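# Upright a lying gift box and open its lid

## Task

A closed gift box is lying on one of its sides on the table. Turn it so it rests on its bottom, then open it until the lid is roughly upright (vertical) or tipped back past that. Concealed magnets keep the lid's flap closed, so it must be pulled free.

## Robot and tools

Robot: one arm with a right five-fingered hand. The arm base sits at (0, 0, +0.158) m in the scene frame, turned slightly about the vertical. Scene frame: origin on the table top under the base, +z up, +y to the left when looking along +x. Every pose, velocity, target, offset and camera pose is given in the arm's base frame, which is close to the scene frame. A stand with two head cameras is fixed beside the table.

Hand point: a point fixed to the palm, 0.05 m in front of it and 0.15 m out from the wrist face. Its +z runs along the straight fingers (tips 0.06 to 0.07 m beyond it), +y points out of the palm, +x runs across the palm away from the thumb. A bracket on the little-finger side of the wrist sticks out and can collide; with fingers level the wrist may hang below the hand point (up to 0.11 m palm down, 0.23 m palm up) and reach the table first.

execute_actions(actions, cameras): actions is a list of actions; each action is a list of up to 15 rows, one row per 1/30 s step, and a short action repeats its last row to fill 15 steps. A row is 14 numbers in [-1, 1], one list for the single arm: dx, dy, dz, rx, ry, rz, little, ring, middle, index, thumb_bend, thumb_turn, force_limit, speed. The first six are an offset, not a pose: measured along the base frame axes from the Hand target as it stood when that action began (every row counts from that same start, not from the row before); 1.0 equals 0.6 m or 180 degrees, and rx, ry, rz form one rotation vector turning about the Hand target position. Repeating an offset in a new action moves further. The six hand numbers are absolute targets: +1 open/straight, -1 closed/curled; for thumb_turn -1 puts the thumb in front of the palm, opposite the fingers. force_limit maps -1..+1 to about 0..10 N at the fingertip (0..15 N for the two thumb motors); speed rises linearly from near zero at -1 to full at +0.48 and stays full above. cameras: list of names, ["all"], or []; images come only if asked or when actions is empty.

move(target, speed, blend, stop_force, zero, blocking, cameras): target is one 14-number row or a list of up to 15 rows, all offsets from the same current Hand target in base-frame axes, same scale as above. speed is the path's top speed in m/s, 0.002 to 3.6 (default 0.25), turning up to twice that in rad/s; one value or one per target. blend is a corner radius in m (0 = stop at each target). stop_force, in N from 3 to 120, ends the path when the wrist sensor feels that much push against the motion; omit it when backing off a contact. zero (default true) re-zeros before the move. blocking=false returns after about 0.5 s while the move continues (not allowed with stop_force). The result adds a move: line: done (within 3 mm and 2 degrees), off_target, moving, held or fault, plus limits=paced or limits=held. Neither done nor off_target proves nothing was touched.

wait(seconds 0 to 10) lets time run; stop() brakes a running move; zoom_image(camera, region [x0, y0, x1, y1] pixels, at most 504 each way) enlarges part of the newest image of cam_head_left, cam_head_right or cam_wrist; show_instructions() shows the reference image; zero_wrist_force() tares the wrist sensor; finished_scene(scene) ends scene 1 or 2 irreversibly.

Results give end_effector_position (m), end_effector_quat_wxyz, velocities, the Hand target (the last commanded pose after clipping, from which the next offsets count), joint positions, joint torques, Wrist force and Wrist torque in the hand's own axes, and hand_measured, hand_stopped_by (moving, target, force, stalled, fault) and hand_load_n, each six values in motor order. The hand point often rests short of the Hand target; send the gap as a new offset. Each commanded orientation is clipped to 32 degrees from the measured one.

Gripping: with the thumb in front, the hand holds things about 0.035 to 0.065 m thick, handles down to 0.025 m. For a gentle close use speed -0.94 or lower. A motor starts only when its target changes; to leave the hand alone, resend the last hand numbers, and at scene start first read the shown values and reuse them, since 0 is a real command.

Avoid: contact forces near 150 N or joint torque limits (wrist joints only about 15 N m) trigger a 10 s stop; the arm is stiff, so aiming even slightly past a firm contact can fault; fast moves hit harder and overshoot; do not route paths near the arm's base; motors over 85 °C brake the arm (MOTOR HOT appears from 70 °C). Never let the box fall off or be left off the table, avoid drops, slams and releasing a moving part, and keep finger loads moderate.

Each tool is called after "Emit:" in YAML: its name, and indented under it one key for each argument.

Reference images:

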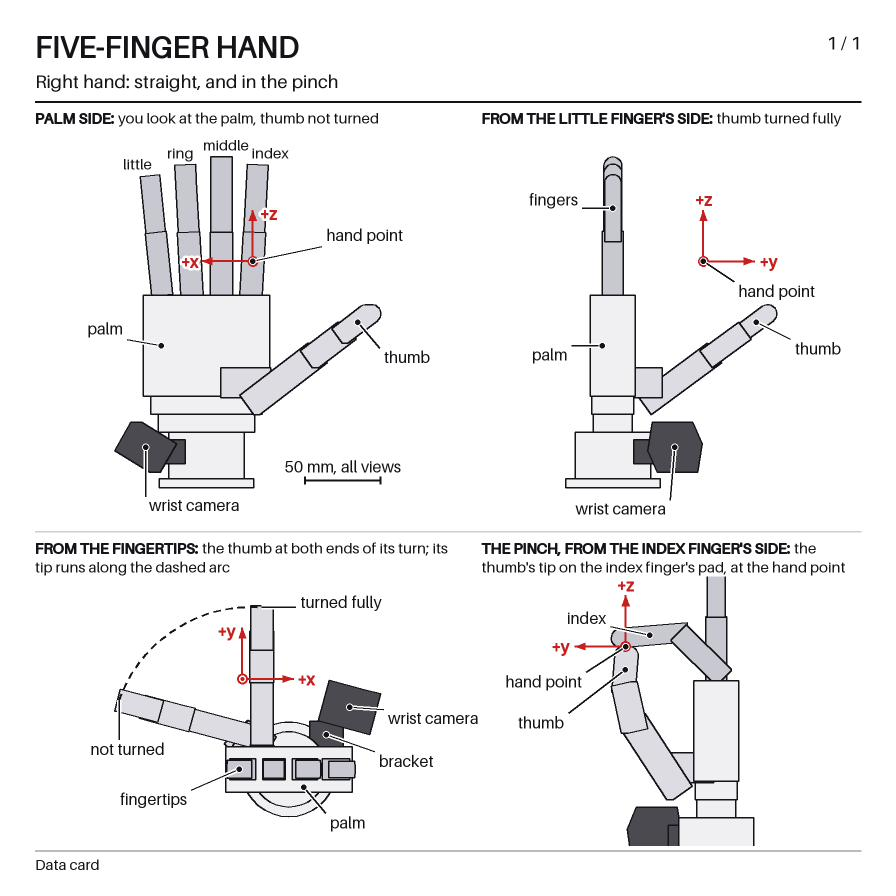

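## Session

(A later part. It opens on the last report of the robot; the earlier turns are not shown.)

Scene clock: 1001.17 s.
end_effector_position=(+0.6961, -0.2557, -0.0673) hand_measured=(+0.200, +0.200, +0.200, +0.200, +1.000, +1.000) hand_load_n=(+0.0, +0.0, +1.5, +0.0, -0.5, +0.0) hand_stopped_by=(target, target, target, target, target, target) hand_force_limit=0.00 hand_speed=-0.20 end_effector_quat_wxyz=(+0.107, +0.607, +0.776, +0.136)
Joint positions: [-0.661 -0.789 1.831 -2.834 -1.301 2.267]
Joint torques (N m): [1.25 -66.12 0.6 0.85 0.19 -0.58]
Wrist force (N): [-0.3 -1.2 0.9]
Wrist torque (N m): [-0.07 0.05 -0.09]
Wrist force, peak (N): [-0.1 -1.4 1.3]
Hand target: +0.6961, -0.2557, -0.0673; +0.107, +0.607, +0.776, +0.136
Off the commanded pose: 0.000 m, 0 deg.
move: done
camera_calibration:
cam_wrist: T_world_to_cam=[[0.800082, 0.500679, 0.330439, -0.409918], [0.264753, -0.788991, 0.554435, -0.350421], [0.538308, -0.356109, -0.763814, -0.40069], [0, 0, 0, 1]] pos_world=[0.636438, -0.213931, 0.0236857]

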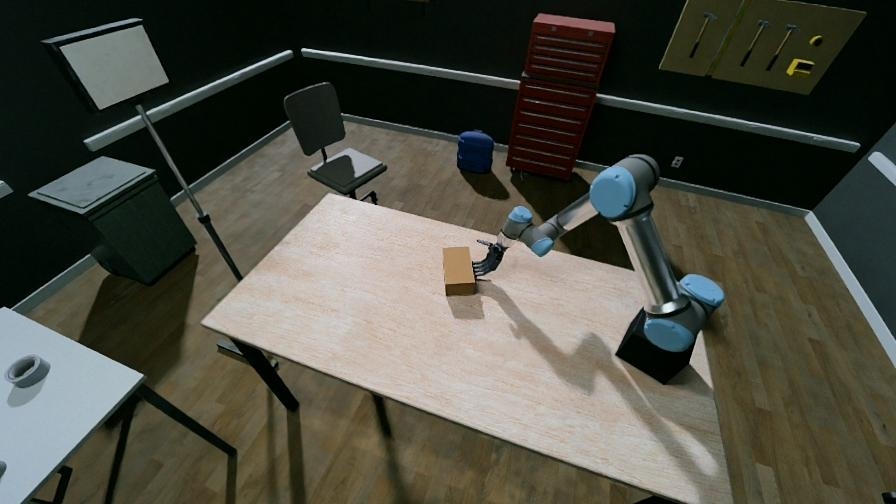

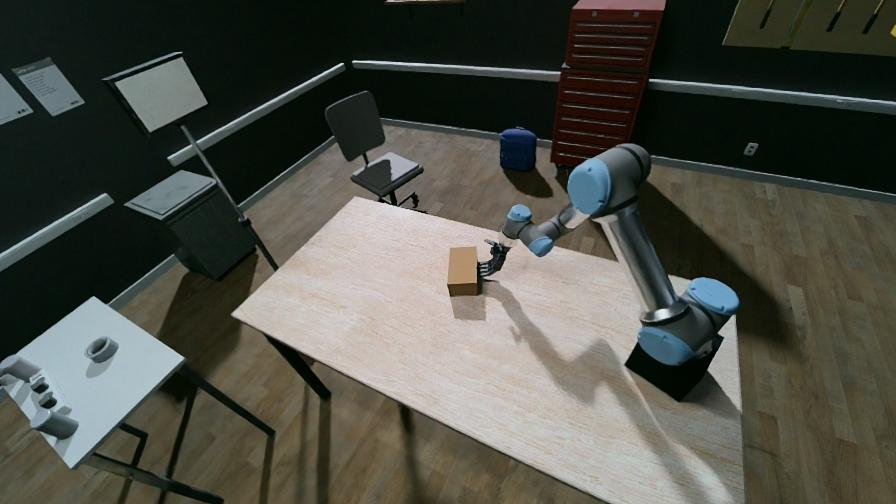

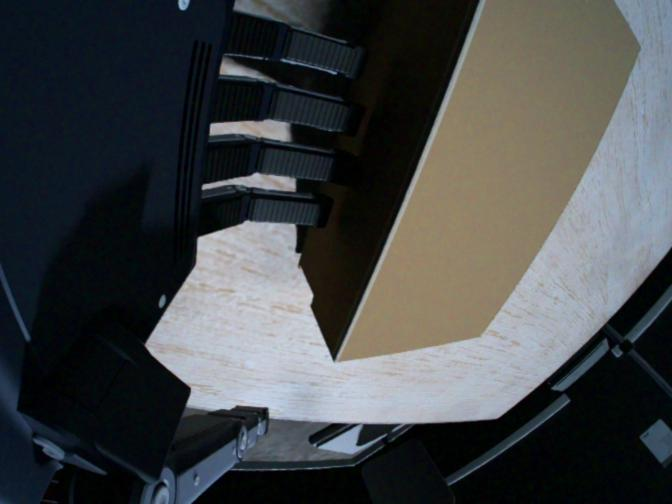

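Emit:
move:
  target:
    - [-0.0545, 0.0125, 0, 0, 0, 0, 0.2, 0.2, 0.2, 0.2, 1, 1, 0, -0.2]
    - [-0.0545, 0.0125, -0.033, -0.0132, 0.054, 0, 0.2, 0.2, 0.2, 0.2, 1, -1, 0, 0]
  speed: 0.12
  blend: 0.01
  cameras: ["cam_wrist", "cam_head_right"]

Emit:
zoom_image:
  camera: "cam_head_right"
  region: [430, 220, 530, 310]

Scene clock: 1164.27 s.
end_effector_position=(+0.6634, -0.2482, -0.0871) hand_measured=(+0.200, +0.200, +0.200, +0.200, +1.000, -1.000) hand_load_n=(+0.0, +0.0, +0.0, +0.0, +0.0, +0.0) hand_stopped_by=(target, target, target, target, target, target) hand_force_limit=0.00 hand_speed=0.00 end_effector_quat_wxyz=(+0.053, +0.614, +0.785, +0.068)
Joint positions: [-0.633 -0.82 1.845 -2.707 -1.439 2.273]
Joint torques (N m): [7.27 -23.94 -24.64 0.95 -0.39 1.55]
Wrist force (N): [-0.5 -0.1 0.4]
Wrist torque (N m): [-0.04 0.08 -0.08]
Wrist force, peak (N): [-0.2 -1.5 1.3]
Hand target: +0.6634, -0.2482, -0.0871; +0.053, +0.614, +0.785, +0.068
Off the commanded pose: 0.000 m, 0 deg.
move: done
camera_calibration:
cam_wrist: T_world_to_cam=[[0.84264, 0.51101, 0.169784, -0.420643], [0.357201, -0.7664, 0.53389, -0.382444], [0.402945, -0.38923, -0.828333, -0.319663], [0, 0, 0, 1]] pos_world=[0.619867, -0.202575, 0.0108137]
Images, in order (width x height): cam_head_right 896x504, cam_wrist 672x504.

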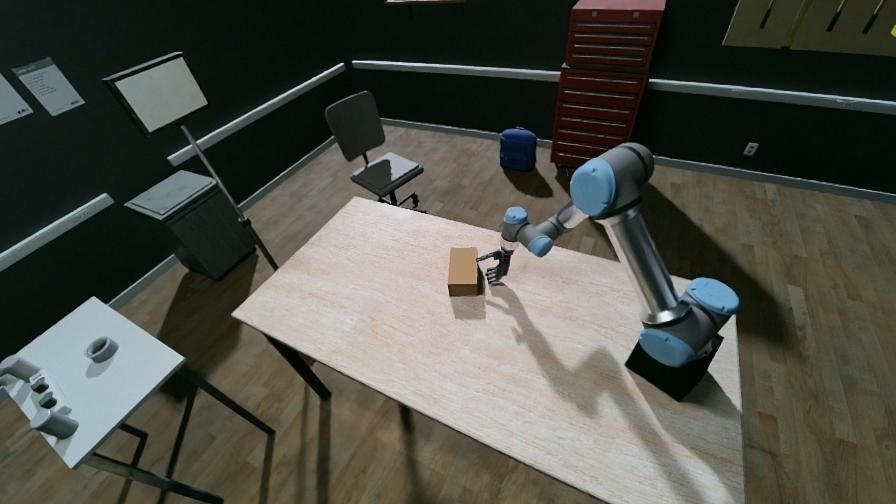

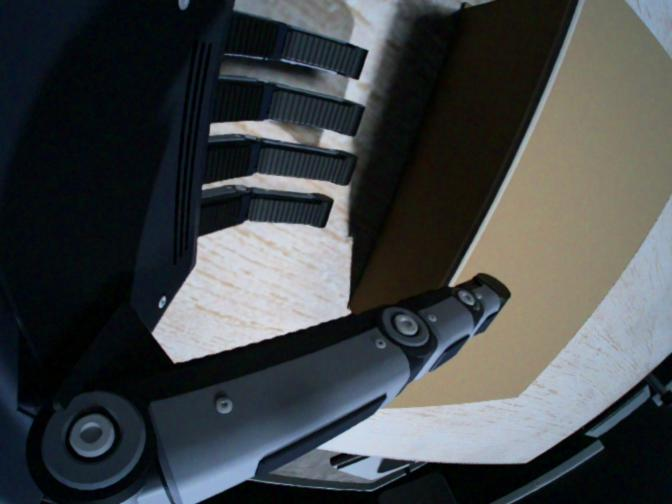

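Scaled by 5.040 from the camera's 896x504 image, which has a finer 1280x720 frame.

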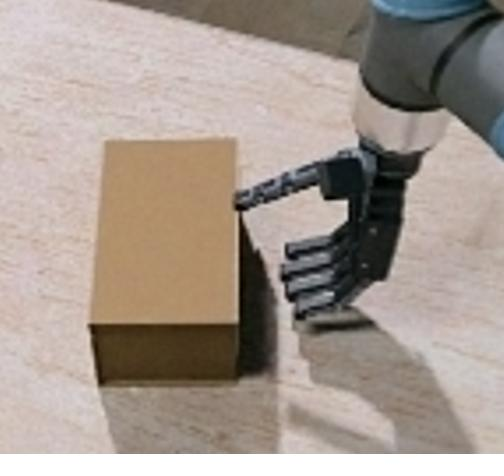

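Emit:
move:
  target: [0.0648, 0.0158, 0, 0, 0, 0, 0.2, 0.2, 0.2, 0.2, 1, -1, 0, 0]
  speed: 0.05
  stop_force: 3
  cameras: ["all"]

Emit:
zoom_image:
  camera: "cam_head_right"
  region: [430, 220, 530, 310]

Emit:
zoom_image:
  camera: "cam_wrist"
  region: [180, 0, 600, 360]

Scene clock: 1172.87 s.
end_effector_position=(+0.7023, -0.2388, -0.0871) hand_measured=(+0.200, +0.200, +0.200, +0.200, +1.000, -1.000) hand_load_n=(+0.0, +0.0, -0.5, +0.0, +0.0, +0.0) hand_stopped_by=(target, target, target, target, target, target) hand_force_limit=0.00 hand_speed=0.00 end_effector_quat_wxyz=(+0.053, +0.614, +0.785, +0.068)
Joint positions: [-0.583 -0.775 1.741 -2.654 -1.445 2.322]
Joint torques (N m): [7.78 -25.47 -26.93 1.16 -0.4 1.62]
Wrist force (N): [-0.2 -1.0 -0.8]
Wrist torque (N m): [-0.02 0.06 -0.09]
Wrist force, peak (N): [-0.1 -1.4 -0.4]
Hand target: +0.7023, -0.2388, -0.0871; +0.053, +0.614, +0.785, +0.068
Off the commanded pose: 0.000 m, 0 deg.
move: done
camera_calibration:
cam_wrist: T_world_to_cam=[[0.84264, 0.51101, 0.169784, -0.458277], [0.357201, -0.7664, 0.53389, -0.389058], [0.402945, -0.38923, -0.828333, -0.33164], [0, 0, 0, 1]] pos_world=[0.658767, -0.193075, 0.0108137]

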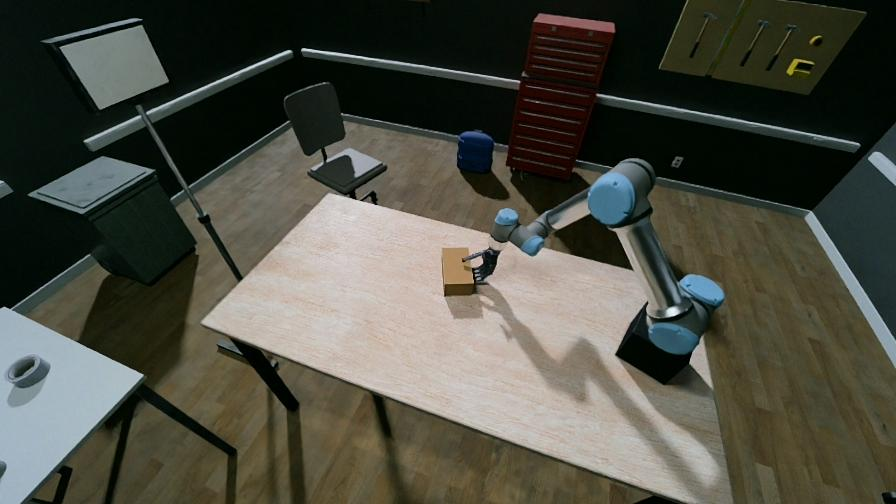

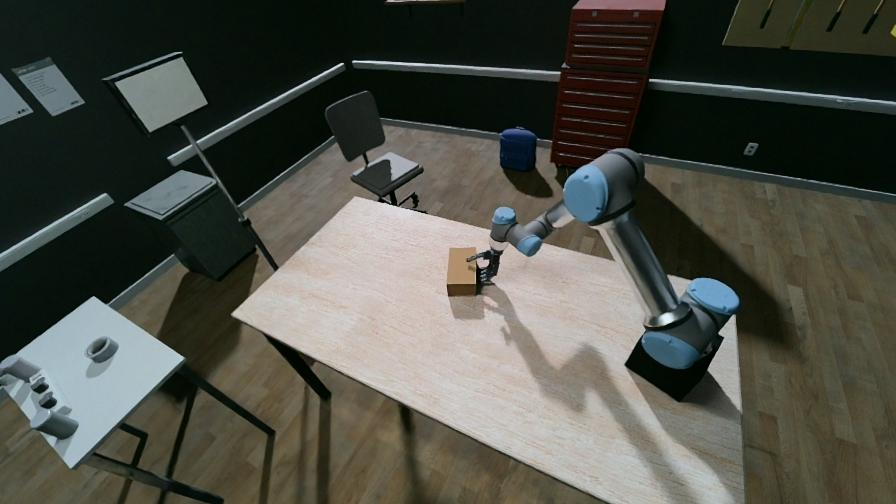

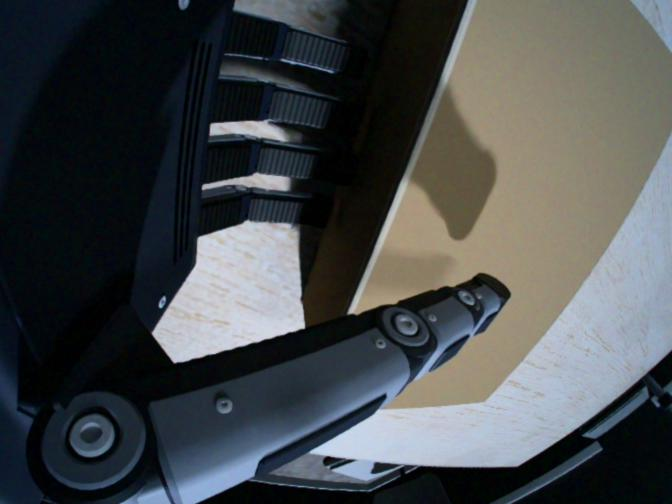

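Scaled by 5.040 from the camera's 896x504 image, which has a finer 1280x720 frame.

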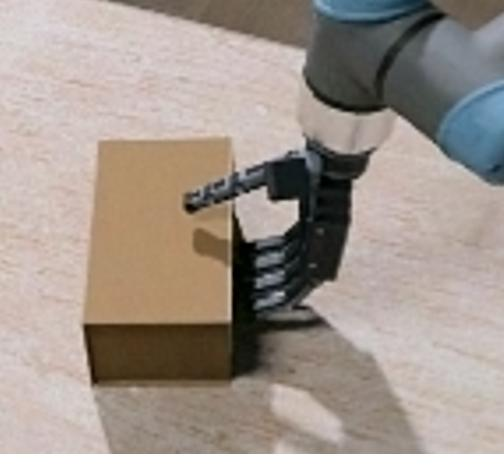

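Scaled by 1.200 from the camera's 672x504 image, which has a finer 960x720 frame.

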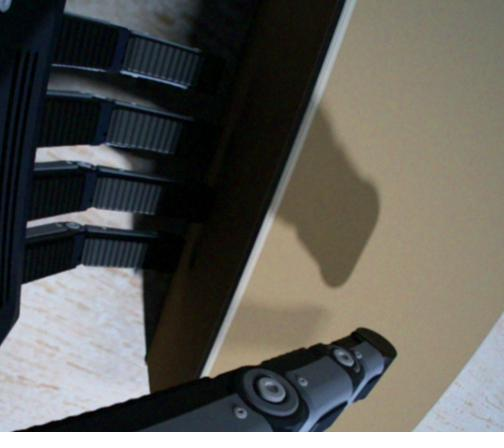

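Emit:
move:
  target:
    - [0, 0, -0.01, 0, 0, 0, 0.2, 0.2, 0.2, 0.2, 1, -1, 0, 0]
    - [0.0049, 0.0012, -0.01, 0, 0, 0, 0.2, 0.2, 0.2, 0.2, 1, -1, 0, 0]
  speed: 0.03

Emit:
move:
  target: [0, 0, 0.01, 0, 0, 0, 0.2, 0.2, 0.2, 0.2, 1, -1, 0, 0]
  speed: 0.02

Emit:
move:
  target: [0, 0, 0.005, 0, 0, 0, 0.2, 0.2, 0.2, 0.2, 1, -1, 0, 0]
  speed: 0.02

Emit:
move:
  target: [0, 0, 0.005, 0, 0, 0, 0.2, 0.2, 0.2, 0.2, 1, -1, 0, 0]
  speed: 0.02
  cameras: ["all"]

Emit:
zoom_image:
  camera: "cam_head_right"
  region: [430, 220, 530, 310]

Scene clock: 1194.90 s.
end_effector_position=(+0.7052, -0.2381, -0.0931) hand_measured=(+0.200, +0.200, +0.200, +0.200, +1.000, -1.000) hand_load_n=(+0.0, +0.0, +0.0, +0.0, +0.0, +0.0) hand_stopped_by=(target, target, target, target, target, target) hand_force_limit=0.00 hand_speed=0.00 end_effector_quat_wxyz=(+0.053, +0.614, +0.785, +0.068)
Joint positions: [-0.58 -0.76 1.732 -2.661 -1.445 2.326]
Joint torques (N m): [9.44 -25.45 -27.49 1.14 -0.31 1.24]
Wrist force (N): [-0.5 -1.2 -0.4]
Wrist torque (N m): [-0.06 0.10 -0.12]
Wrist force, peak (N): [-0.1 -1.3 -0.8]
Hand target: +0.7053, -0.2380, -0.0931; +0.053, +0.614, +0.785, +0.068
Off the commanded pose: 0.000 m, 0 deg.
move: done

Scene clock: 1195.67 s.
end_effector_position=(+0.7053, -0.2380, -0.0872) hand_measured=(+0.200, +0.200, +0.200, +0.200, +1.000, -1.000) hand_load_n=(+0.0, +0.0, +0.5, +0.0, +0.0, +0.0) hand_stopped_by=(target, target, target, target, target, target) hand_force_limit=0.00 hand_speed=0.00 end_effector_quat_wxyz=(+0.053, +0.614, +0.785, +0.068)
Joint positions: [-0.58 -0.771 1.733 -2.651 -1.445 2.326]
Joint torques (N m): [7.37 -68.66 1.8 1.18 -0.34 1.71]
Wrist force (N): [-0.3 -0.3 0.4]
Wrist torque (N m): [-0.03 0.04 -0.07]
Wrist force, peak (N): [-0.2 -0.9 1.0]
Hand target: +0.7053, -0.2380, -0.0871; +0.053, +0.614, +0.785, +0.068
Off the commanded pose: 0.000 m, 0 deg.
move: done

Scene clock: 1196.37 s.
end_effector_position=(+0.7053, -0.2380, -0.0842) hand_measured=(+0.200, +0.200, +0.200, +0.200, +1.000, -1.000) hand_load_n=(+0.0, +0.0, +0.5, +0.0, +0.0, +0.0) hand_stopped_by=(target, target, target, target, target, target) hand_force_limit=0.00 hand_speed=0.00 end_effector_quat_wxyz=(+0.053, +0.614, +0.785, +0.068)
Joint positions: [-0.58 -0.777 1.733 -2.645 -1.445 2.326]
Joint torques (N m): [6.72 -69.28 0.27 1.2 -0.1 1.39]
Wrist force (N): [-0.7 -0.5 0.3]
Wrist torque (N m): [-0.03 0.11 -0.10]
Wrist force, peak (N): [-0.7 -0.5 0.3]
Hand target: +0.7053, -0.2380, -0.0841; +0.053, +0.614, +0.785, +0.068
Off the commanded pose: 0.000 m, 0 deg.
move: done

Scene clock: 1197.07 s.
end_effector_position=(+0.7053, -0.2380, -0.0812) hand_measured=(+0.200, +0.200, +0.200, +0.200, +1.000, -1.000) hand_load_n=(+0.0, +0.0, +1.0, +0.0, +0.0, +0.0) hand_stopped_by=(target, target, target, target, target, target) hand_force_limit=0.00 hand_speed=0.00 end_effector_quat_wxyz=(+0.053, +0.614, +0.785, +0.068)
Joint positions: [-0.58 -0.783 1.734 -2.64 -1.445 2.326]
Joint torques (N m): [6.95 -66.27 0.2 1.36 0.05 1.12]
Wrist force (N): [-0.2 -0.8 0.8]
Wrist torque (N m): [-0.05 0.02 -0.08]
Wrist force, peak (N): [-0.2 -0.8 0.8]
Hand target: +0.7053, -0.2380, -0.0811; +0.053, +0.614, +0.785, +0.068
Off the commanded pose: 0.000 m, 0 deg.
move: done
camera_calibration:
cam_wrist: T_world_to_cam=[[0.84264, 0.51101, 0.169784, -0.46208], [0.357201, -0.7664, 0.53389, -0.392708], [0.402945, -0.38923, -0.828333, -0.327649], [0, 0, 0, 1]] pos_world=[0.661667, -0.192375, 0.0167137]

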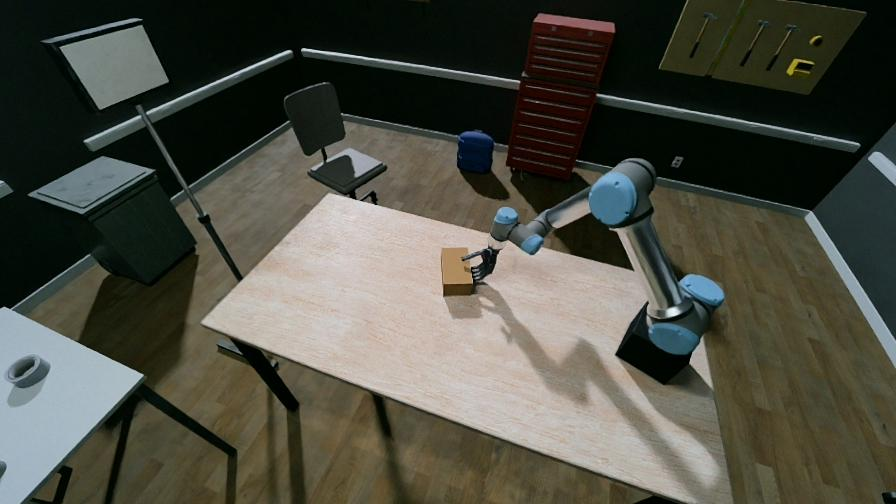

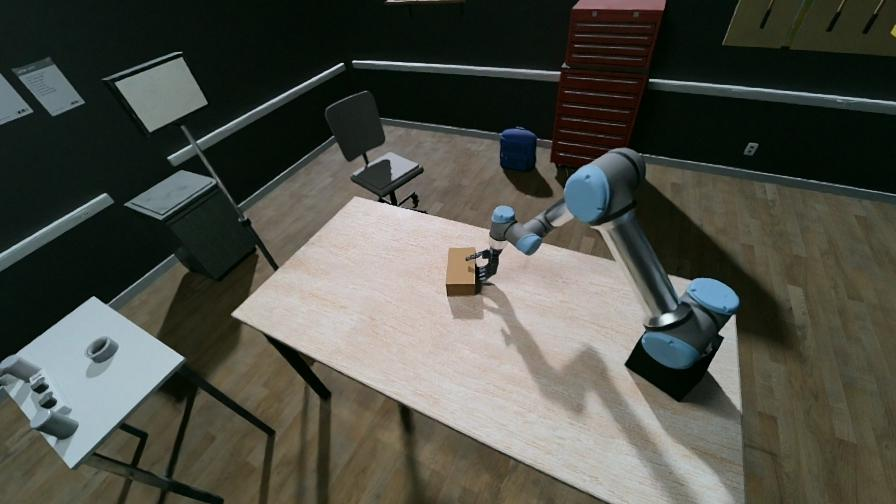

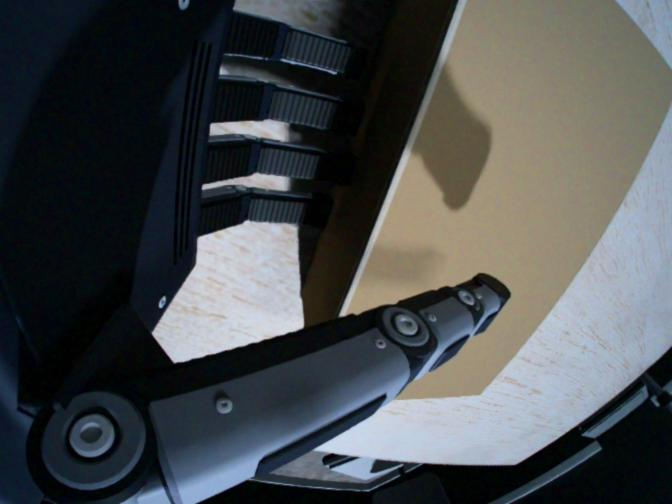

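Scaled by 5.040 from the camera's 896x504 image, which has a finer 1280x720 frame.

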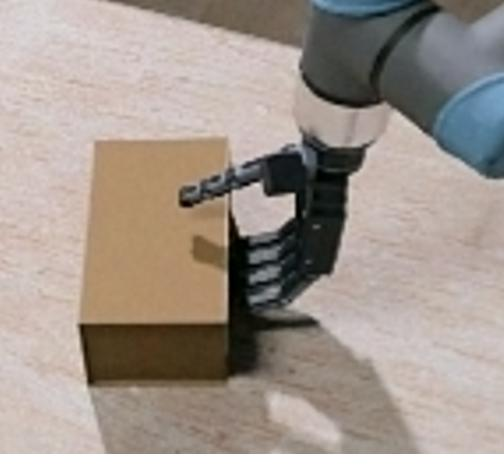

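Emit:
execute_actions:
  actions:
    - [[0,0,0,0,0,0,0.2,0.2,0.2,0.2,0.6,-1,-0.6,-0.8]]
  cameras: ["all"]

Scene clock: 1227.43 s.
end_effector_position=(+0.7053, -0.2380, -0.0811) hand_measured=(+0.200, +0.200, +0.200, +0.200, +0.600, -1.000) hand_load_n=(+0.0, +0.0, +1.0, +0.0, +0.0, +0.0) hand_stopped_by=(target, target, target, target, target, target) hand_force_limit=-0.60 hand_speed=-0.80 end_effector_quat_wxyz=(+0.053, +0.614, +0.785, +0.068)
Joint positions: [-0.58 -0.783 1.734 -2.639 -1.445 2.326]
Joint torques (N m): [3.47 -67.21 -0.3 0.89 1.05 -0.62]
Wrist force (N): [-0.8 -0.3 0.7]
Wrist torque (N m): [0.00 0.09 -0.10]
Wrist force, peak (N): [-0.3 -0.6 1.2]
Hand target: +0.7053, -0.2380, -0.0811; +0.053, +0.614, +0.785, +0.068
Off the commanded pose: 0.000 m, 0 deg.
camera_calibration:
cam_wrist: T_world_to_cam=[[0.84264, 0.51101, 0.169784, -0.462097], [0.357201, -0.7664, 0.53389, -0.392761], [0.402945, -0.38923, -0.828333, -0.327566], [0, 0, 0, 1]] pos_world=[0.661667, -0.192375, 0.0168137]

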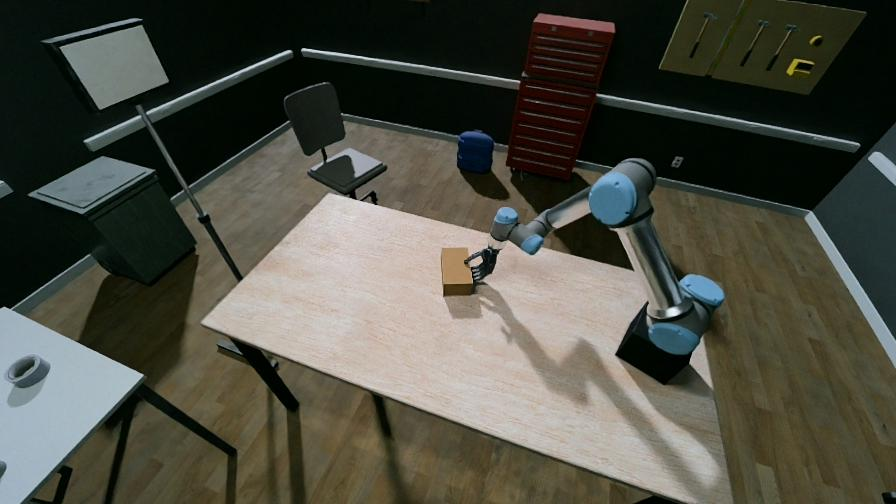

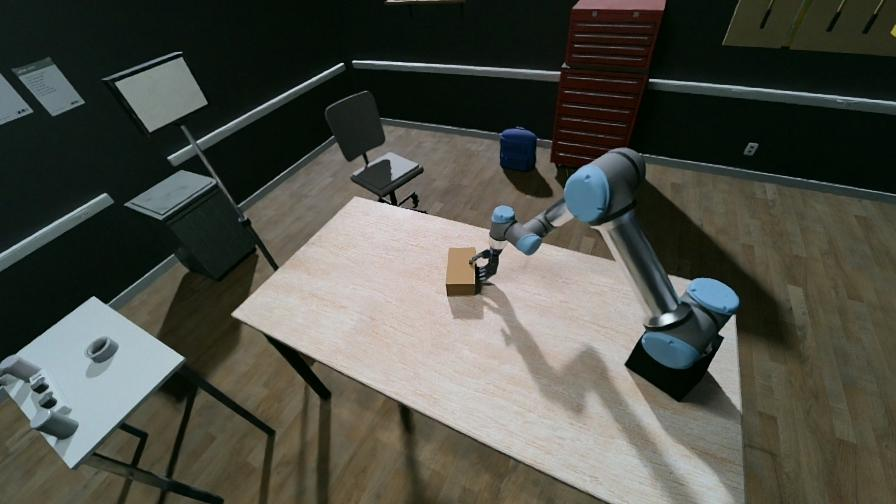

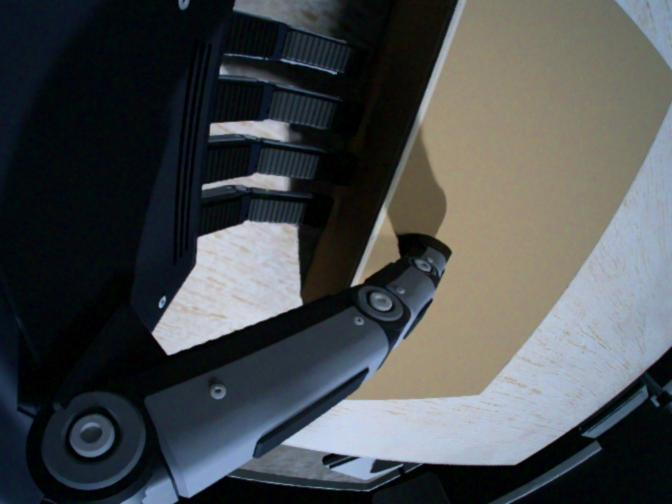

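Emit:
execute_actions:
  actions:
    - [[0,0,0,0,0,0,0.2,0.2,0.2,0.2,0.2,-1,-0.6,-0.8]]
  cameras: ["cam_wrist"]

Emit:
wait:
  seconds: 1

Scene clock: 1233.57 s.
end_effector_position=(+0.7053, -0.2380, -0.0811) hand_measured=(+0.200, +0.200, +0.200, +0.200, +0.566, -1.000) hand_load_n=(+0.0, +0.0, +2.0, +0.0, +4.5, +0.0) hand_stopped_by=(target, target, target, target, force, target) hand_force_limit=-0.60 hand_speed=-0.80 end_effector_quat_wxyz=(+0.053, +0.614, +0.785, +0.068)
Joint positions: [-0.58 -0.783 1.734 -2.639 -1.445 2.326]
Joint torques (N m): [1.18 -60.66 -1.21 0.84 0.96 -0.48]
Wrist force (N): [0.2 0.9 -1.8]
Wrist torque (N m): [0.02 0.02 -0.06]
Wrist force, peak (N): [0.1 1.2 -1.9]
Hand target: +0.7053, -0.2380, -0.0811; +0.053, +0.614, +0.785, +0.068
Off the commanded pose: 0.000 m, 0 deg.
camera_calibration:
cam_wrist: T_world_to_cam=[[0.842635, 0.511022, 0.169775, -0.46209], [0.357215, -0.766392, 0.533893, -0.392768], [0.402945, -0.389231, -0.828333, -0.327566], [0, 0, 0, 1]] pos_world=[0.661667, -0.192375, 0.0168137]
Images, in order (width x height): cam_wrist 672x504.

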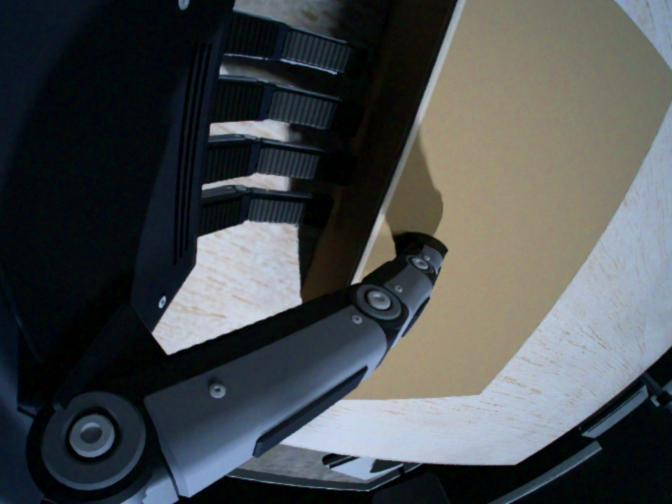

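Scene clock: 1234.57 s.
end_effector_position=(+0.7053, -0.2380, -0.0811) hand_measured=(+0.200, +0.200, +0.200, +0.200, +0.566, -1.000) hand_load_n=(+0.0, +0.0, +2.0, +0.0, +4.5, +0.0) hand_stopped_by=(target, target, target, target, force, target) hand_force_limit=-0.60 hand_speed=-0.80 end_effector_quat_wxyz=(+0.053, +0.614, +0.785, +0.068)
Joint positions: [-0.58 -0.783 1.734 -2.639 -1.445 2.326]
Joint torques (N m): [0.55 -52.03 -1.02 0.9 0.78 -0.59]
Wrist force (N): [-0.1 0.9 -1.4]
Wrist torque (N m): [0.01 0.06 -0.08]
Wrist force, peak (N): [-0.3 1.0 -1.9]
Hand target: +0.7053, -0.2380, -0.0811; +0.053, +0.614, +0.785, +0.068
Off the commanded pose: 0.000 m, 0 deg.
wait: 1.00 s; at rest by 0.17 s

Emit:
move:
  target:
    - [-0.0014,-0.00034,0.011,-0.00395,0.01619,0,0.2,0.2,0.2,0.2,0.2,-1,-0.6,-0.8]
  speed: 0.02
  cameras: ["cam_wrist"]

Scene clock: 1268.93 s.
end_effector_position=(+0.7044, -0.2382, -0.0745) hand_measured=(+0.200, +0.200, +0.200, +0.200, +0.564, -1.000) hand_load_n=(+0.0, +0.0, +0.0, +0.0, +0.0, +0.0) hand_stopped_by=(target, target, target, target, force, target) hand_force_limit=-0.60 hand_speed=-0.80 end_effector_quat_wxyz=(+0.037, +0.615, +0.786, +0.047)
Joint positions: [-0.566 -0.799 1.704 -2.56 -1.484 2.336]
Joint torques (N m): [7.07 -66.52 -26.86 1.2 -0.68 1.47]
Wrist force (N): [-0.2 0.4 0.5]
Wrist torque (N m): [0.01 0.03 -0.05]
Wrist force, peak (N): [-0.7 3.2 -3.1]
Hand target: +0.7044, -0.2382, -0.0745; +0.037, +0.615, +0.786, +0.047
Off the commanded pose: 0.000 m, 0 deg.
move: done
camera_calibration:
cam_wrist: T_world_to_cam=[[0.849985, 0.512853, 0.120445, -0.470792], [0.384128, -0.759825, 0.524511, -0.414204], [0.360514, -0.39956, -0.842841, -0.295541], [0, 0, 0, 1]] pos_world=[0.66582, -0.191362, 0.0248651]
Images, in order (width x height): cam_wrist 672x504.

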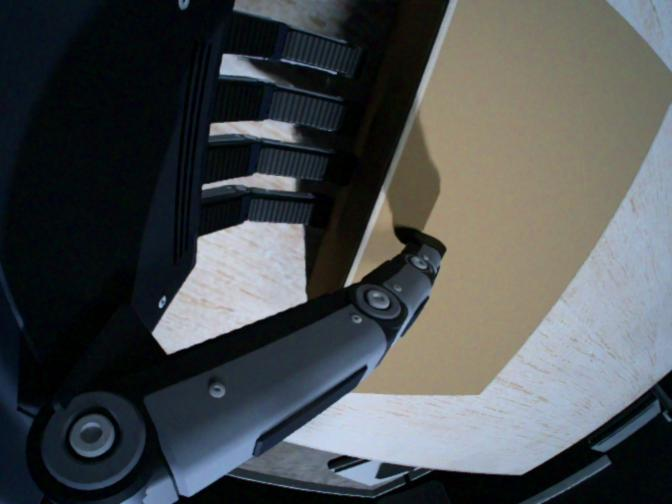

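Emit:
execute_actions:
  actions:
    - [[0,0,0,0,0,0,0.2,0.2,0.2,0.2,0.9,-1,-0.6,0]]

Emit:
move:
  target:
    - [-0.0162,-0.004,0,0,0,0,0.2,0.2,0.2,0.2,0.9,-1,-0.6,0]
    - [-0.0147,-0.0037,-0.015,0.00395,-0.01619,0,0.2,0.2,0.2,0.2,0.9,-1,-0.6,0]
    - [0.0047,0.0012,-0.015,0.00395,-0.01619,0,0.2,0.2,0.2,0.2,0.9,-1,-0.6,0]
  speed: 0.03

Emit:
move:
  target:
    - [0,0,0.004,0,0,0,0.2,0.2,0.2,0.2,0.9,-1,-0.6,0]
  speed: 0.01
  cameras: ["cam_wrist"]

Scene clock: 1417.50 s.
end_effector_position=(+0.7044, -0.2382, -0.0745) hand_measured=(+0.200, +0.200, +0.200, +0.200, +0.900, -1.000) hand_load_n=(+0.0, +0.0, +0.0, +0.0, +0.0, +0.0) hand_stopped_by=(target, target, target, target, target, target) hand_force_limit=-0.60 hand_speed=0.00 end_effector_quat_wxyz=(+0.037, +0.615, +0.786, +0.047)
Joint positions: [-0.566 -0.799 1.704 -2.56 -1.484 2.336]
Joint torques (N m): [7.42 -67.15 -27.41 1.04 -0.36 1.52]
Wrist force (N): [-0.6 0.1 0.4]
Wrist torque (N m): [-0.03 0.09 -0.09]
Wrist force, peak (N): [-0.6 0.2 0.6]
Hand target: +0.7044, -0.2382, -0.0745; +0.037, +0.615, +0.786, +0.047
Off the commanded pose: 0.000 m, 0 deg.

Scene clock: 1420.07 s.
end_effector_position=(+0.7072, -0.2375, -0.0835) hand_measured=(+0.200, +0.200, +0.200, +0.200, +0.900, -1.000) hand_load_n=(+0.0, +0.0, +0.0, +0.0, +0.0, +0.0) hand_stopped_by=(target, target, target, target, target, target) hand_force_limit=-0.60 hand_speed=0.00 end_effector_quat_wxyz=(+0.053, +0.614, +0.785, +0.068)
Joint positions: [-0.577 -0.776 1.728 -2.641 -1.445 2.328]
Joint torques (N m): [5.86 -26.11 -27.05 1.47 -0.41 0.89]
Wrist force (N): [-0.2 0.1 0.4]
Wrist torque (N m): [-0.01 0.03 -0.06]
Wrist force, peak (N): [-0.5 0.3 0.6]
Hand target: +0.7072, -0.2375, -0.0835; +0.053, +0.614, +0.785, +0.068
Off the commanded pose: 0.000 m, 0 deg.
move: done

Scene clock: 1420.77 s.
end_effector_position=(+0.7073, -0.2376, -0.0811) hand_measured=(+0.200, +0.200, +0.200, +0.200, +0.900, -1.000) hand_load_n=(+0.0, +0.0, +0.0, +0.0, +0.0, +0.0) hand_stopped_by=(target, target, target, target, target, target) hand_force_limit=-0.60 hand_speed=0.00 end_effector_quat_wxyz=(+0.053, +0.614, +0.785, +0.068)
Joint positions: [-0.577 -0.781 1.728 -2.637 -1.445 2.328]
Joint torques (N m): [5.88 -66.52 -0.4 1.2 -0.47 0.83]
Wrist force (N): [-0.2 0.4 0.4]
Wrist torque (N m): [0.04 0.04 -0.05]
Wrist force, peak (N): [-0.6 0.2 0.6]
Hand target: +0.7072, -0.2375, -0.0811; +0.053, +0.614, +0.785, +0.068
Off the commanded pose: 0.000 m, 0 deg.
move: done
camera_calibration:
cam_wrist: T_world_to_cam=[[0.84262, 0.51103, 0.169824, -0.464105], [0.357135, -0.766335, 0.534028, -0.393074], [0.403047, -0.389332, -0.828236, -0.328306], [0, 0, 0, 1]] pos_world=[0.663767, -0.191875, 0.0168141]
Images, in order (width x height): cam_wrist 672x504.

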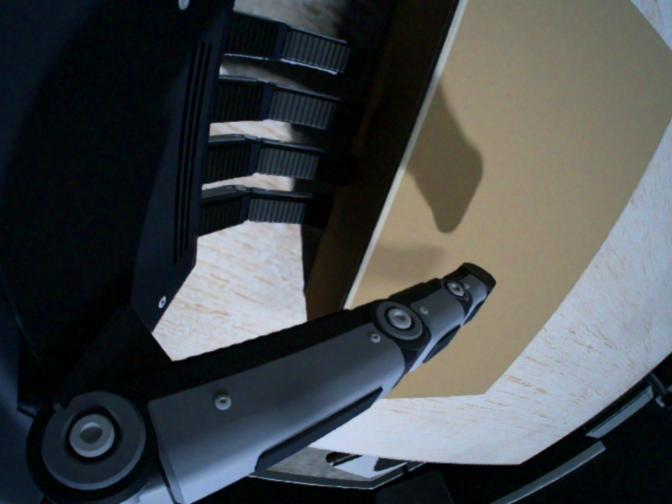

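Emit:
move:
  target:
    - [0.0016,0.0004,0.0025,0,0,0,0.2,0.2,0.2,0.2,0.9,-1,-0.6,0]
  speed: 0.01

Emit:
move:
  target:
    - [0,0,0.0025,0,0,0,0.2,0.2,0.2,0.2,0.9,-1,-0.6,0]
  speed: 0.01

Scene clock: 1425.67 s.
end_effector_position=(+0.7082, -0.2373, -0.0797) hand_measured=(+0.200, +0.200, +0.200, +0.200, +0.900, -1.000) hand_load_n=(+0.0, +0.0, +0.5, -0.5, -0.5, +0.0) hand_stopped_by=(target, target, target, target, target, target) hand_force_limit=-0.60 hand_speed=0.00 end_effector_quat_wxyz=(+0.053, +0.614, +0.785, +0.068)
Joint positions: [-0.576 -0.782 1.726 -2.633 -1.445 2.33]
Joint torques (N m): [6.69 -67.04 -29.42 1.55 -0.45 0.98]
Wrist force (N): [-0.1 0.1 0.2]
Wrist torque (N m): [0.02 0.03 -0.06]
Wrist force, peak (N): [-0.7 0.4 0.3]
Hand target: +0.7082, -0.2373, -0.0796; +0.053, +0.614, +0.785, +0.068
Off the commanded pose: 0.000 m, 0 deg.
move: done

Scene clock: 1426.37 s.
end_effector_position=(+0.7082, -0.2373, -0.0781) hand_measured=(+0.200, +0.200, +0.200, +0.200, +0.900, -1.000) hand_load_n=(+0.0, +0.0, +1.0, +0.0, +0.0, +0.0) hand_stopped_by=(target, target, target, target, target, target) hand_force_limit=-0.60 hand_speed=0.00 end_effector_quat_wxyz=(+0.053, +0.614, +0.785, +0.068)
Joint positions: [-0.576 -0.785 1.726 -2.63 -1.445 2.33]
Joint torques (N m): [6.78 -70.04 -13.42 0.95 -0.47 0.93]
Wrist force (N): [-0.4 -0.6 0.8]
Wrist torque (N m): [-0.03 0.04 -0.09]
Wrist force, peak (N): [-0.2 -0.6 0.8]
Hand target: +0.7082, -0.2373, -0.0781; +0.053, +0.614, +0.785, +0.068
Off the commanded pose: 0.000 m, 0 deg.
move: done

Emit:
execute_actions:
  actions:
    - [[0,0,0,0,0,0,0.2,0.2,0.2,0.2,0.1,-1,0.0,-0.6]]

Emit:
wait:
  seconds: 1.5

Emit:
move:
  target:
    - [0,0,0.005,0,0,0,0.2,0.2,0.2,0.2,0.1,-1,0.0,-0.6]
  speed: 0.01
  cameras: ["cam_wrist"]

Scene clock: 1433.07 s.
end_effector_position=(+0.7082, -0.2373, -0.0781) hand_measured=(+0.200, +0.200, +0.200, +0.200, +0.508, -1.000) hand_load_n=(+0.0, +0.0, +4.0, +0.0, +8.0, +0.0) hand_stopped_by=(target, target, target, target, force, target) hand_force_limit=0.00 hand_speed=-0.60 end_effector_quat_wxyz=(+0.053, +0.614, +0.785, +0.068)
Joint positions: [-0.576 -0.785 1.726 -2.63 -1.445 2.33]
Joint torques (N m): [5.23 -59.62 -0.08 0.91 -0.4 0.83]
Wrist force (N): [0.3 1.6 -2.8]
Wrist torque (N m): [0.14 0.09 -0.08]
Wrist force, peak (N): [0.4 1.6 -3.9]
Hand target: +0.7082, -0.2373, -0.0781; +0.053, +0.614, +0.785, +0.068
Off the commanded pose: 0.000 m, 0 deg.

Scene clock: 1434.57 s.
end_effector_position=(+0.7082, -0.2373, -0.0781) hand_measured=(+0.200, +0.200, +0.200, +0.200, +0.508, -1.000) hand_load_n=(+0.0, +0.0, +4.5, +0.0, +8.0, +0.5) hand_stopped_by=(target, target, target, target, force, target) hand_force_limit=0.00 hand_speed=-0.60 end_effector_quat_wxyz=(+0.053, +0.614, +0.785, +0.068)
Joint positions: [-0.576 -0.785 1.726 -2.63 -1.445 2.33]
Joint torques (N m): [-1.05 -28.67 -0.52 0.44 -0.41 0.72]
Wrist force (N): [0.6 1.2 -2.5]
Wrist torque (N m): [0.09 0.06 -0.08]
Wrist force, peak (N): [0.4 1.4 -3.3]
Hand target: +0.7082, -0.2373, -0.0781; +0.053, +0.614, +0.785, +0.068
Off the commanded pose: 0.000 m, 0 deg.
wait: 1.50 s; at rest by 0.17 s

Scene clock: 1435.27 s.
end_effector_position=(+0.7082, -0.2373, -0.0753) hand_measured=(+0.200, +0.200, +0.200, +0.200, +0.506, -1.000) hand_load_n=(+0.0, +0.5, +1.0, +0.0, +0.0, +0.5) hand_stopped_by=(target, target, target, target, force, target) hand_force_limit=0.00 hand_speed=-0.60 end_effector_quat_wxyz=(+0.053, +0.614, +0.785, +0.068)
Joint positions: [-0.576 -0.791 1.726 -2.625 -1.445 2.33]
Joint torques (N m): [-3.77 -68.1 -0.09 0.39 -0.42 0.71]
Wrist force (N): [-0.5 -0.9 0.7]
Wrist torque (N m): [-0.03 0.08 -0.10]
Wrist force, peak (N): [-0.6 2.2 -2.6]
Hand target: +0.7082, -0.2373, -0.0751; +0.053, +0.614, +0.785, +0.068
Off the commanded pose: 0.000 m, 0 deg.
move: done
camera_calibration:
cam_wrist: T_world_to_cam=[[0.84264, 0.51101, 0.169784, -0.465951], [0.357201, -0.7664, 0.53389, -0.396334], [0.402945, -0.38923, -0.828333, -0.323536], [0, 0, 0, 1]] pos_world=[0.664567, -0.191575, 0.0227137]
Images, in order (width x height): cam_wrist 672x504.

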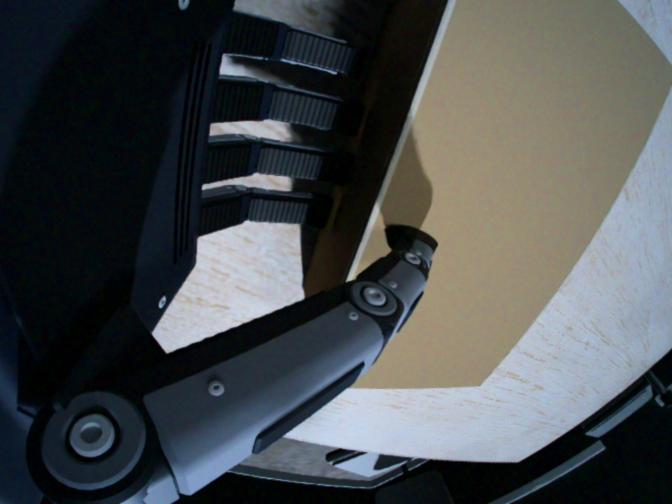

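Emit:
move:
  target:
    - [-0.0227,-0.0055,0,0,0,0,0.2,0.2,0.2,0.2,1,-1,-0.6,0.2]
  speed: 0.05

Emit:
execute_actions:
  actions:
    - [[0,0,0,0,0,0,0.2,0.2,0.2,0.2,1,1,-0.6,0.3]]

Emit:
move:
  target:
    - [0,0,-0.040,0,0,0,0.2,0.2,0.2,0.2,1,1,-0.6,0.3]
    - [0.0195,0.0048,-0.040,0,0,0,0.2,0.2,0.2,0.2,1,1,-0.6,0.3]
  speed: 0.04
  cameras: ["cam_wrist"]

Scene clock: 1503.23 s.
end_effector_position=(+0.6947, -0.2406, -0.0751) hand_measured=(+0.200, +0.200, +0.200, +0.200, +1.000, -1.000) hand_load_n=(+0.0, +0.5, +0.0, +0.0, -0.5, +0.0) hand_stopped_by=(target, target, target, target, target, target) hand_force_limit=-0.60 hand_speed=0.20 end_effector_quat_wxyz=(+0.053, +0.614, +0.785, +0.068)
Joint positions: [-0.593 -0.808 1.763 -2.643 -1.443 2.313]
Joint torques (N m): [-7.65 -65.14 2.4 -5.68 1.98 -1.36]
Wrist force (N): [-0.2 -0.2 0.6]
Wrist torque (N m): [-0.07 0.03 -0.07]
Wrist force, peak (N): [-0.3 -0.9 1.3]
Hand target: +0.6946, -0.2406, -0.0751; +0.053, +0.614, +0.785, +0.068
Off the commanded pose: 0.000 m, 0 deg.
move: done

Scene clock: 1504.33 s.
end_effector_position=(+0.6946, -0.2406, -0.0751) hand_measured=(+0.200, +0.200, +0.200, +0.200, +1.000, +1.000) hand_load_n=(+0.0, +0.0, +0.0, +0.0, +0.0, +0.0) hand_stopped_by=(target, target, target, target, target, target) hand_force_limit=-0.60 hand_speed=0.30 end_effector_quat_wxyz=(+0.053, +0.614, +0.785, +0.068)
Joint positions: [-0.593 -0.808 1.764 -2.643 -1.443 2.313]
Joint torques (N m): [-7.01 -65.22 0.07 -5.51 0.93 -1.39]
Wrist force (N): [-0.2 0.2 0.4]
Wrist torque (N m): [0.00 0.05 -0.05]
Wrist force, peak (N): [-0.3 0.2 0.9]
Hand target: +0.6946, -0.2406, -0.0751; +0.053, +0.614, +0.785, +0.068
Off the commanded pose: 0.000 m, 0 deg.

Scene clock: 1505.97 s.
end_effector_position=(+0.7062, -0.2377, -0.0991) hand_measured=(+0.200, +0.200, +0.200, +0.200, +1.000, +1.000) hand_load_n=(+0.0, +0.0, +0.0, +0.0, +0.0, +0.0) hand_stopped_by=(target, target, target, target, target, target) hand_force_limit=-0.60 hand_speed=0.30 end_effector_quat_wxyz=(+0.053, +0.614, +0.785, +0.068)
Joint positions: [-0.579 -0.747 1.728 -2.67 -1.445 2.327]
Joint torques (N m): [6.16 -25.89 -26.35 1.2 -0.58 0.96]
Wrist force (N): [-0.1 0.2 0.3]
Wrist torque (N m): [0.00 0.04 -0.04]
Wrist force, peak (N): [-0.3 -0.1 0.9]
Hand target: +0.7063, -0.2377, -0.0991; +0.053, +0.614, +0.785, +0.068
Off the commanded pose: 0.000 m, 0 deg.
move: done
camera_calibration:
cam_wrist: T_world_to_cam=[[0.84264, 0.51101, 0.169784, -0.459952], [0.357201, -0.7664, 0.53389, -0.383242], [0.402945, -0.38923, -0.828333, -0.342722], [0, 0, 0, 1]] pos_world=[0.662567, -0.192075, -0.00118627]
Images, in order (width x height): cam_wrist 672x504.

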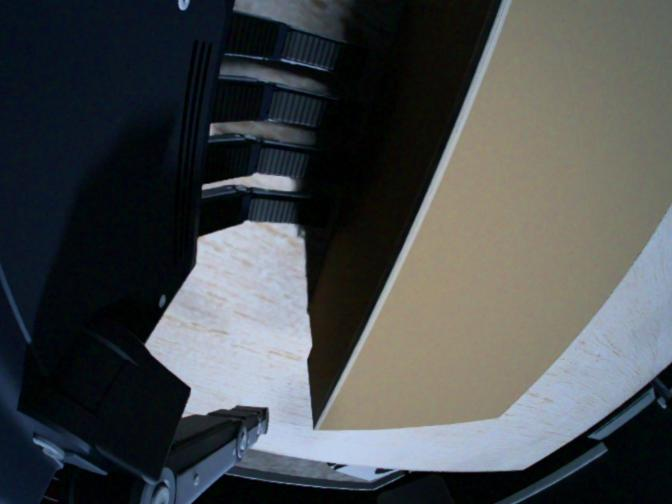

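Emit:
move:
  target:
    - [0.0057,0.0014,0,0,0,0,0.2,0.2,0.2,0.2,1,1,-0.6,0.3]
  speed: 0.03

Emit:
execute_actions:
  actions:
    - [[0,0,0.02,0,0,0,0.2,0.2,0.2,0.2,1,1,-0.6,0.3],[0,0,0.04,0,0,0,0.2,0.2,0.2,0.2,1,1,-0.6,0.3],[0,0,0.06,0,0,0,0.2,0.2,0.2,0.2,1,1,-0.6,0.3],[0,0,0.08,0,0,0,0.2,0.2,0.2,0.2,1,1,-0.6,0.3],[0,0,0.1,0,0,0,0.2,0.2,0.2,0.2,1,1,-0.6,0.3],[0,0,0.108,0,0,0,0.2,0.2,0.2,0.2,1,1,-0.6,0.3]]
  cameras: ["cam_wrist"]

Scene clock: 1515.50 s.
end_effector_position=(+0.7096, -0.2369, -0.0991) hand_measured=(+0.200, +0.200, +0.200, +0.200, +1.000, +1.000) hand_load_n=(+0.0, +0.5, +0.0, +0.0, +0.0, +0.0) hand_stopped_by=(target, target, target, target, target, target) hand_force_limit=-0.60 hand_speed=0.30 end_effector_quat_wxyz=(+0.053, +0.614, +0.785, +0.068)
Joint positions: [-0.574 -0.743 1.718 -2.665 -1.446 2.331]
Joint torques (N m): [7.96 -26.66 -25.97 1.4 -0.47 0.95]
Wrist force (N): [-0.3 -0.5 -0.5]
Wrist torque (N m): [0.03 0.08 -0.06]
Wrist force, peak (N): [-0.5 -1.3 0.0]
Hand target: +0.7097, -0.2369, -0.0991; +0.053, +0.614, +0.785, +0.068
Off the commanded pose: 0.000 m, 0 deg.
move: done

Scene clock: 1516.30 s.
end_effector_position=(+0.7097, -0.2368, -0.0345) hand_measured=(+0.200, +0.200, +0.200, +0.200, +1.000, +1.000) hand_load_n=(+0.0, +0.5, +0.0, +0.0, +0.0, +0.0) hand_stopped_by=(target, target, target, target, target, target) hand_force_limit=-0.60 hand_speed=0.30 end_effector_quat_wxyz=(+0.053, +0.614, +0.785, +0.068)
Joint positions: [-0.574 -0.865 1.72 -2.545 -1.446 2.331]
Joint torques (N m): [-5.59 -65.47 -27.08 0.78 -0.37 -0.77]
Wrist force (N): [-0.4 0.3 0.2]
Wrist torque (N m): [0.01 0.09 -0.05]
Wrist force, peak (N): [0.0 -1.2 3.3]
Hand target: +0.7097, -0.2369, -0.0343; +0.053, +0.614, +0.785, +0.068
Off the commanded pose: 0.000 m, 0 deg.
camera_calibration:
cam_wrist: T_world_to_cam=[[0.842618, 0.511066, 0.169724, -0.4743], [0.357294, -0.766379, 0.533858, -0.418348], [0.40291, -0.389197, -0.828365, -0.29024], [0, 0, 0, 1]] pos_world=[0.666067, -0.191175, 0.0634135]
Images, in order (width x height): cam_wrist 672x504.

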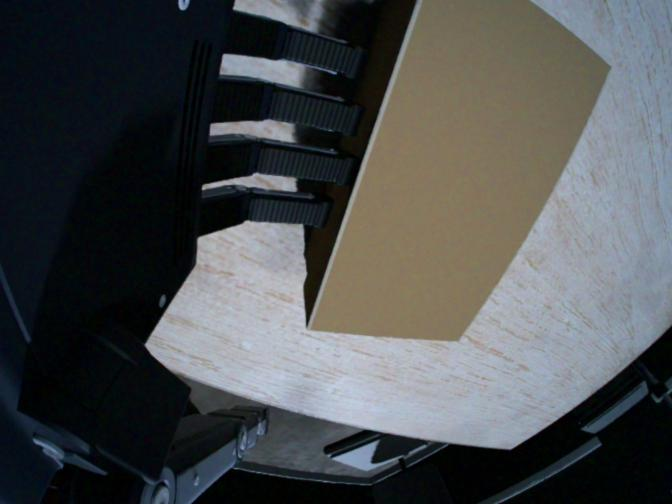

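Emit:
zoom_image:
  camera: "cam_wrist"
  region: [260, 0, 420, 350]

Scaled by 1.440 from the camera's 672x504 image, which has a finer 960x720 frame.

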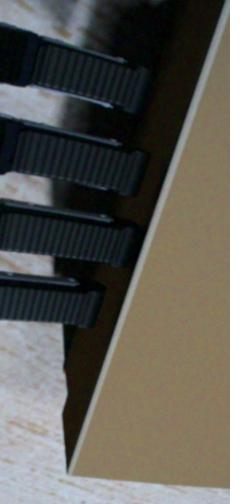

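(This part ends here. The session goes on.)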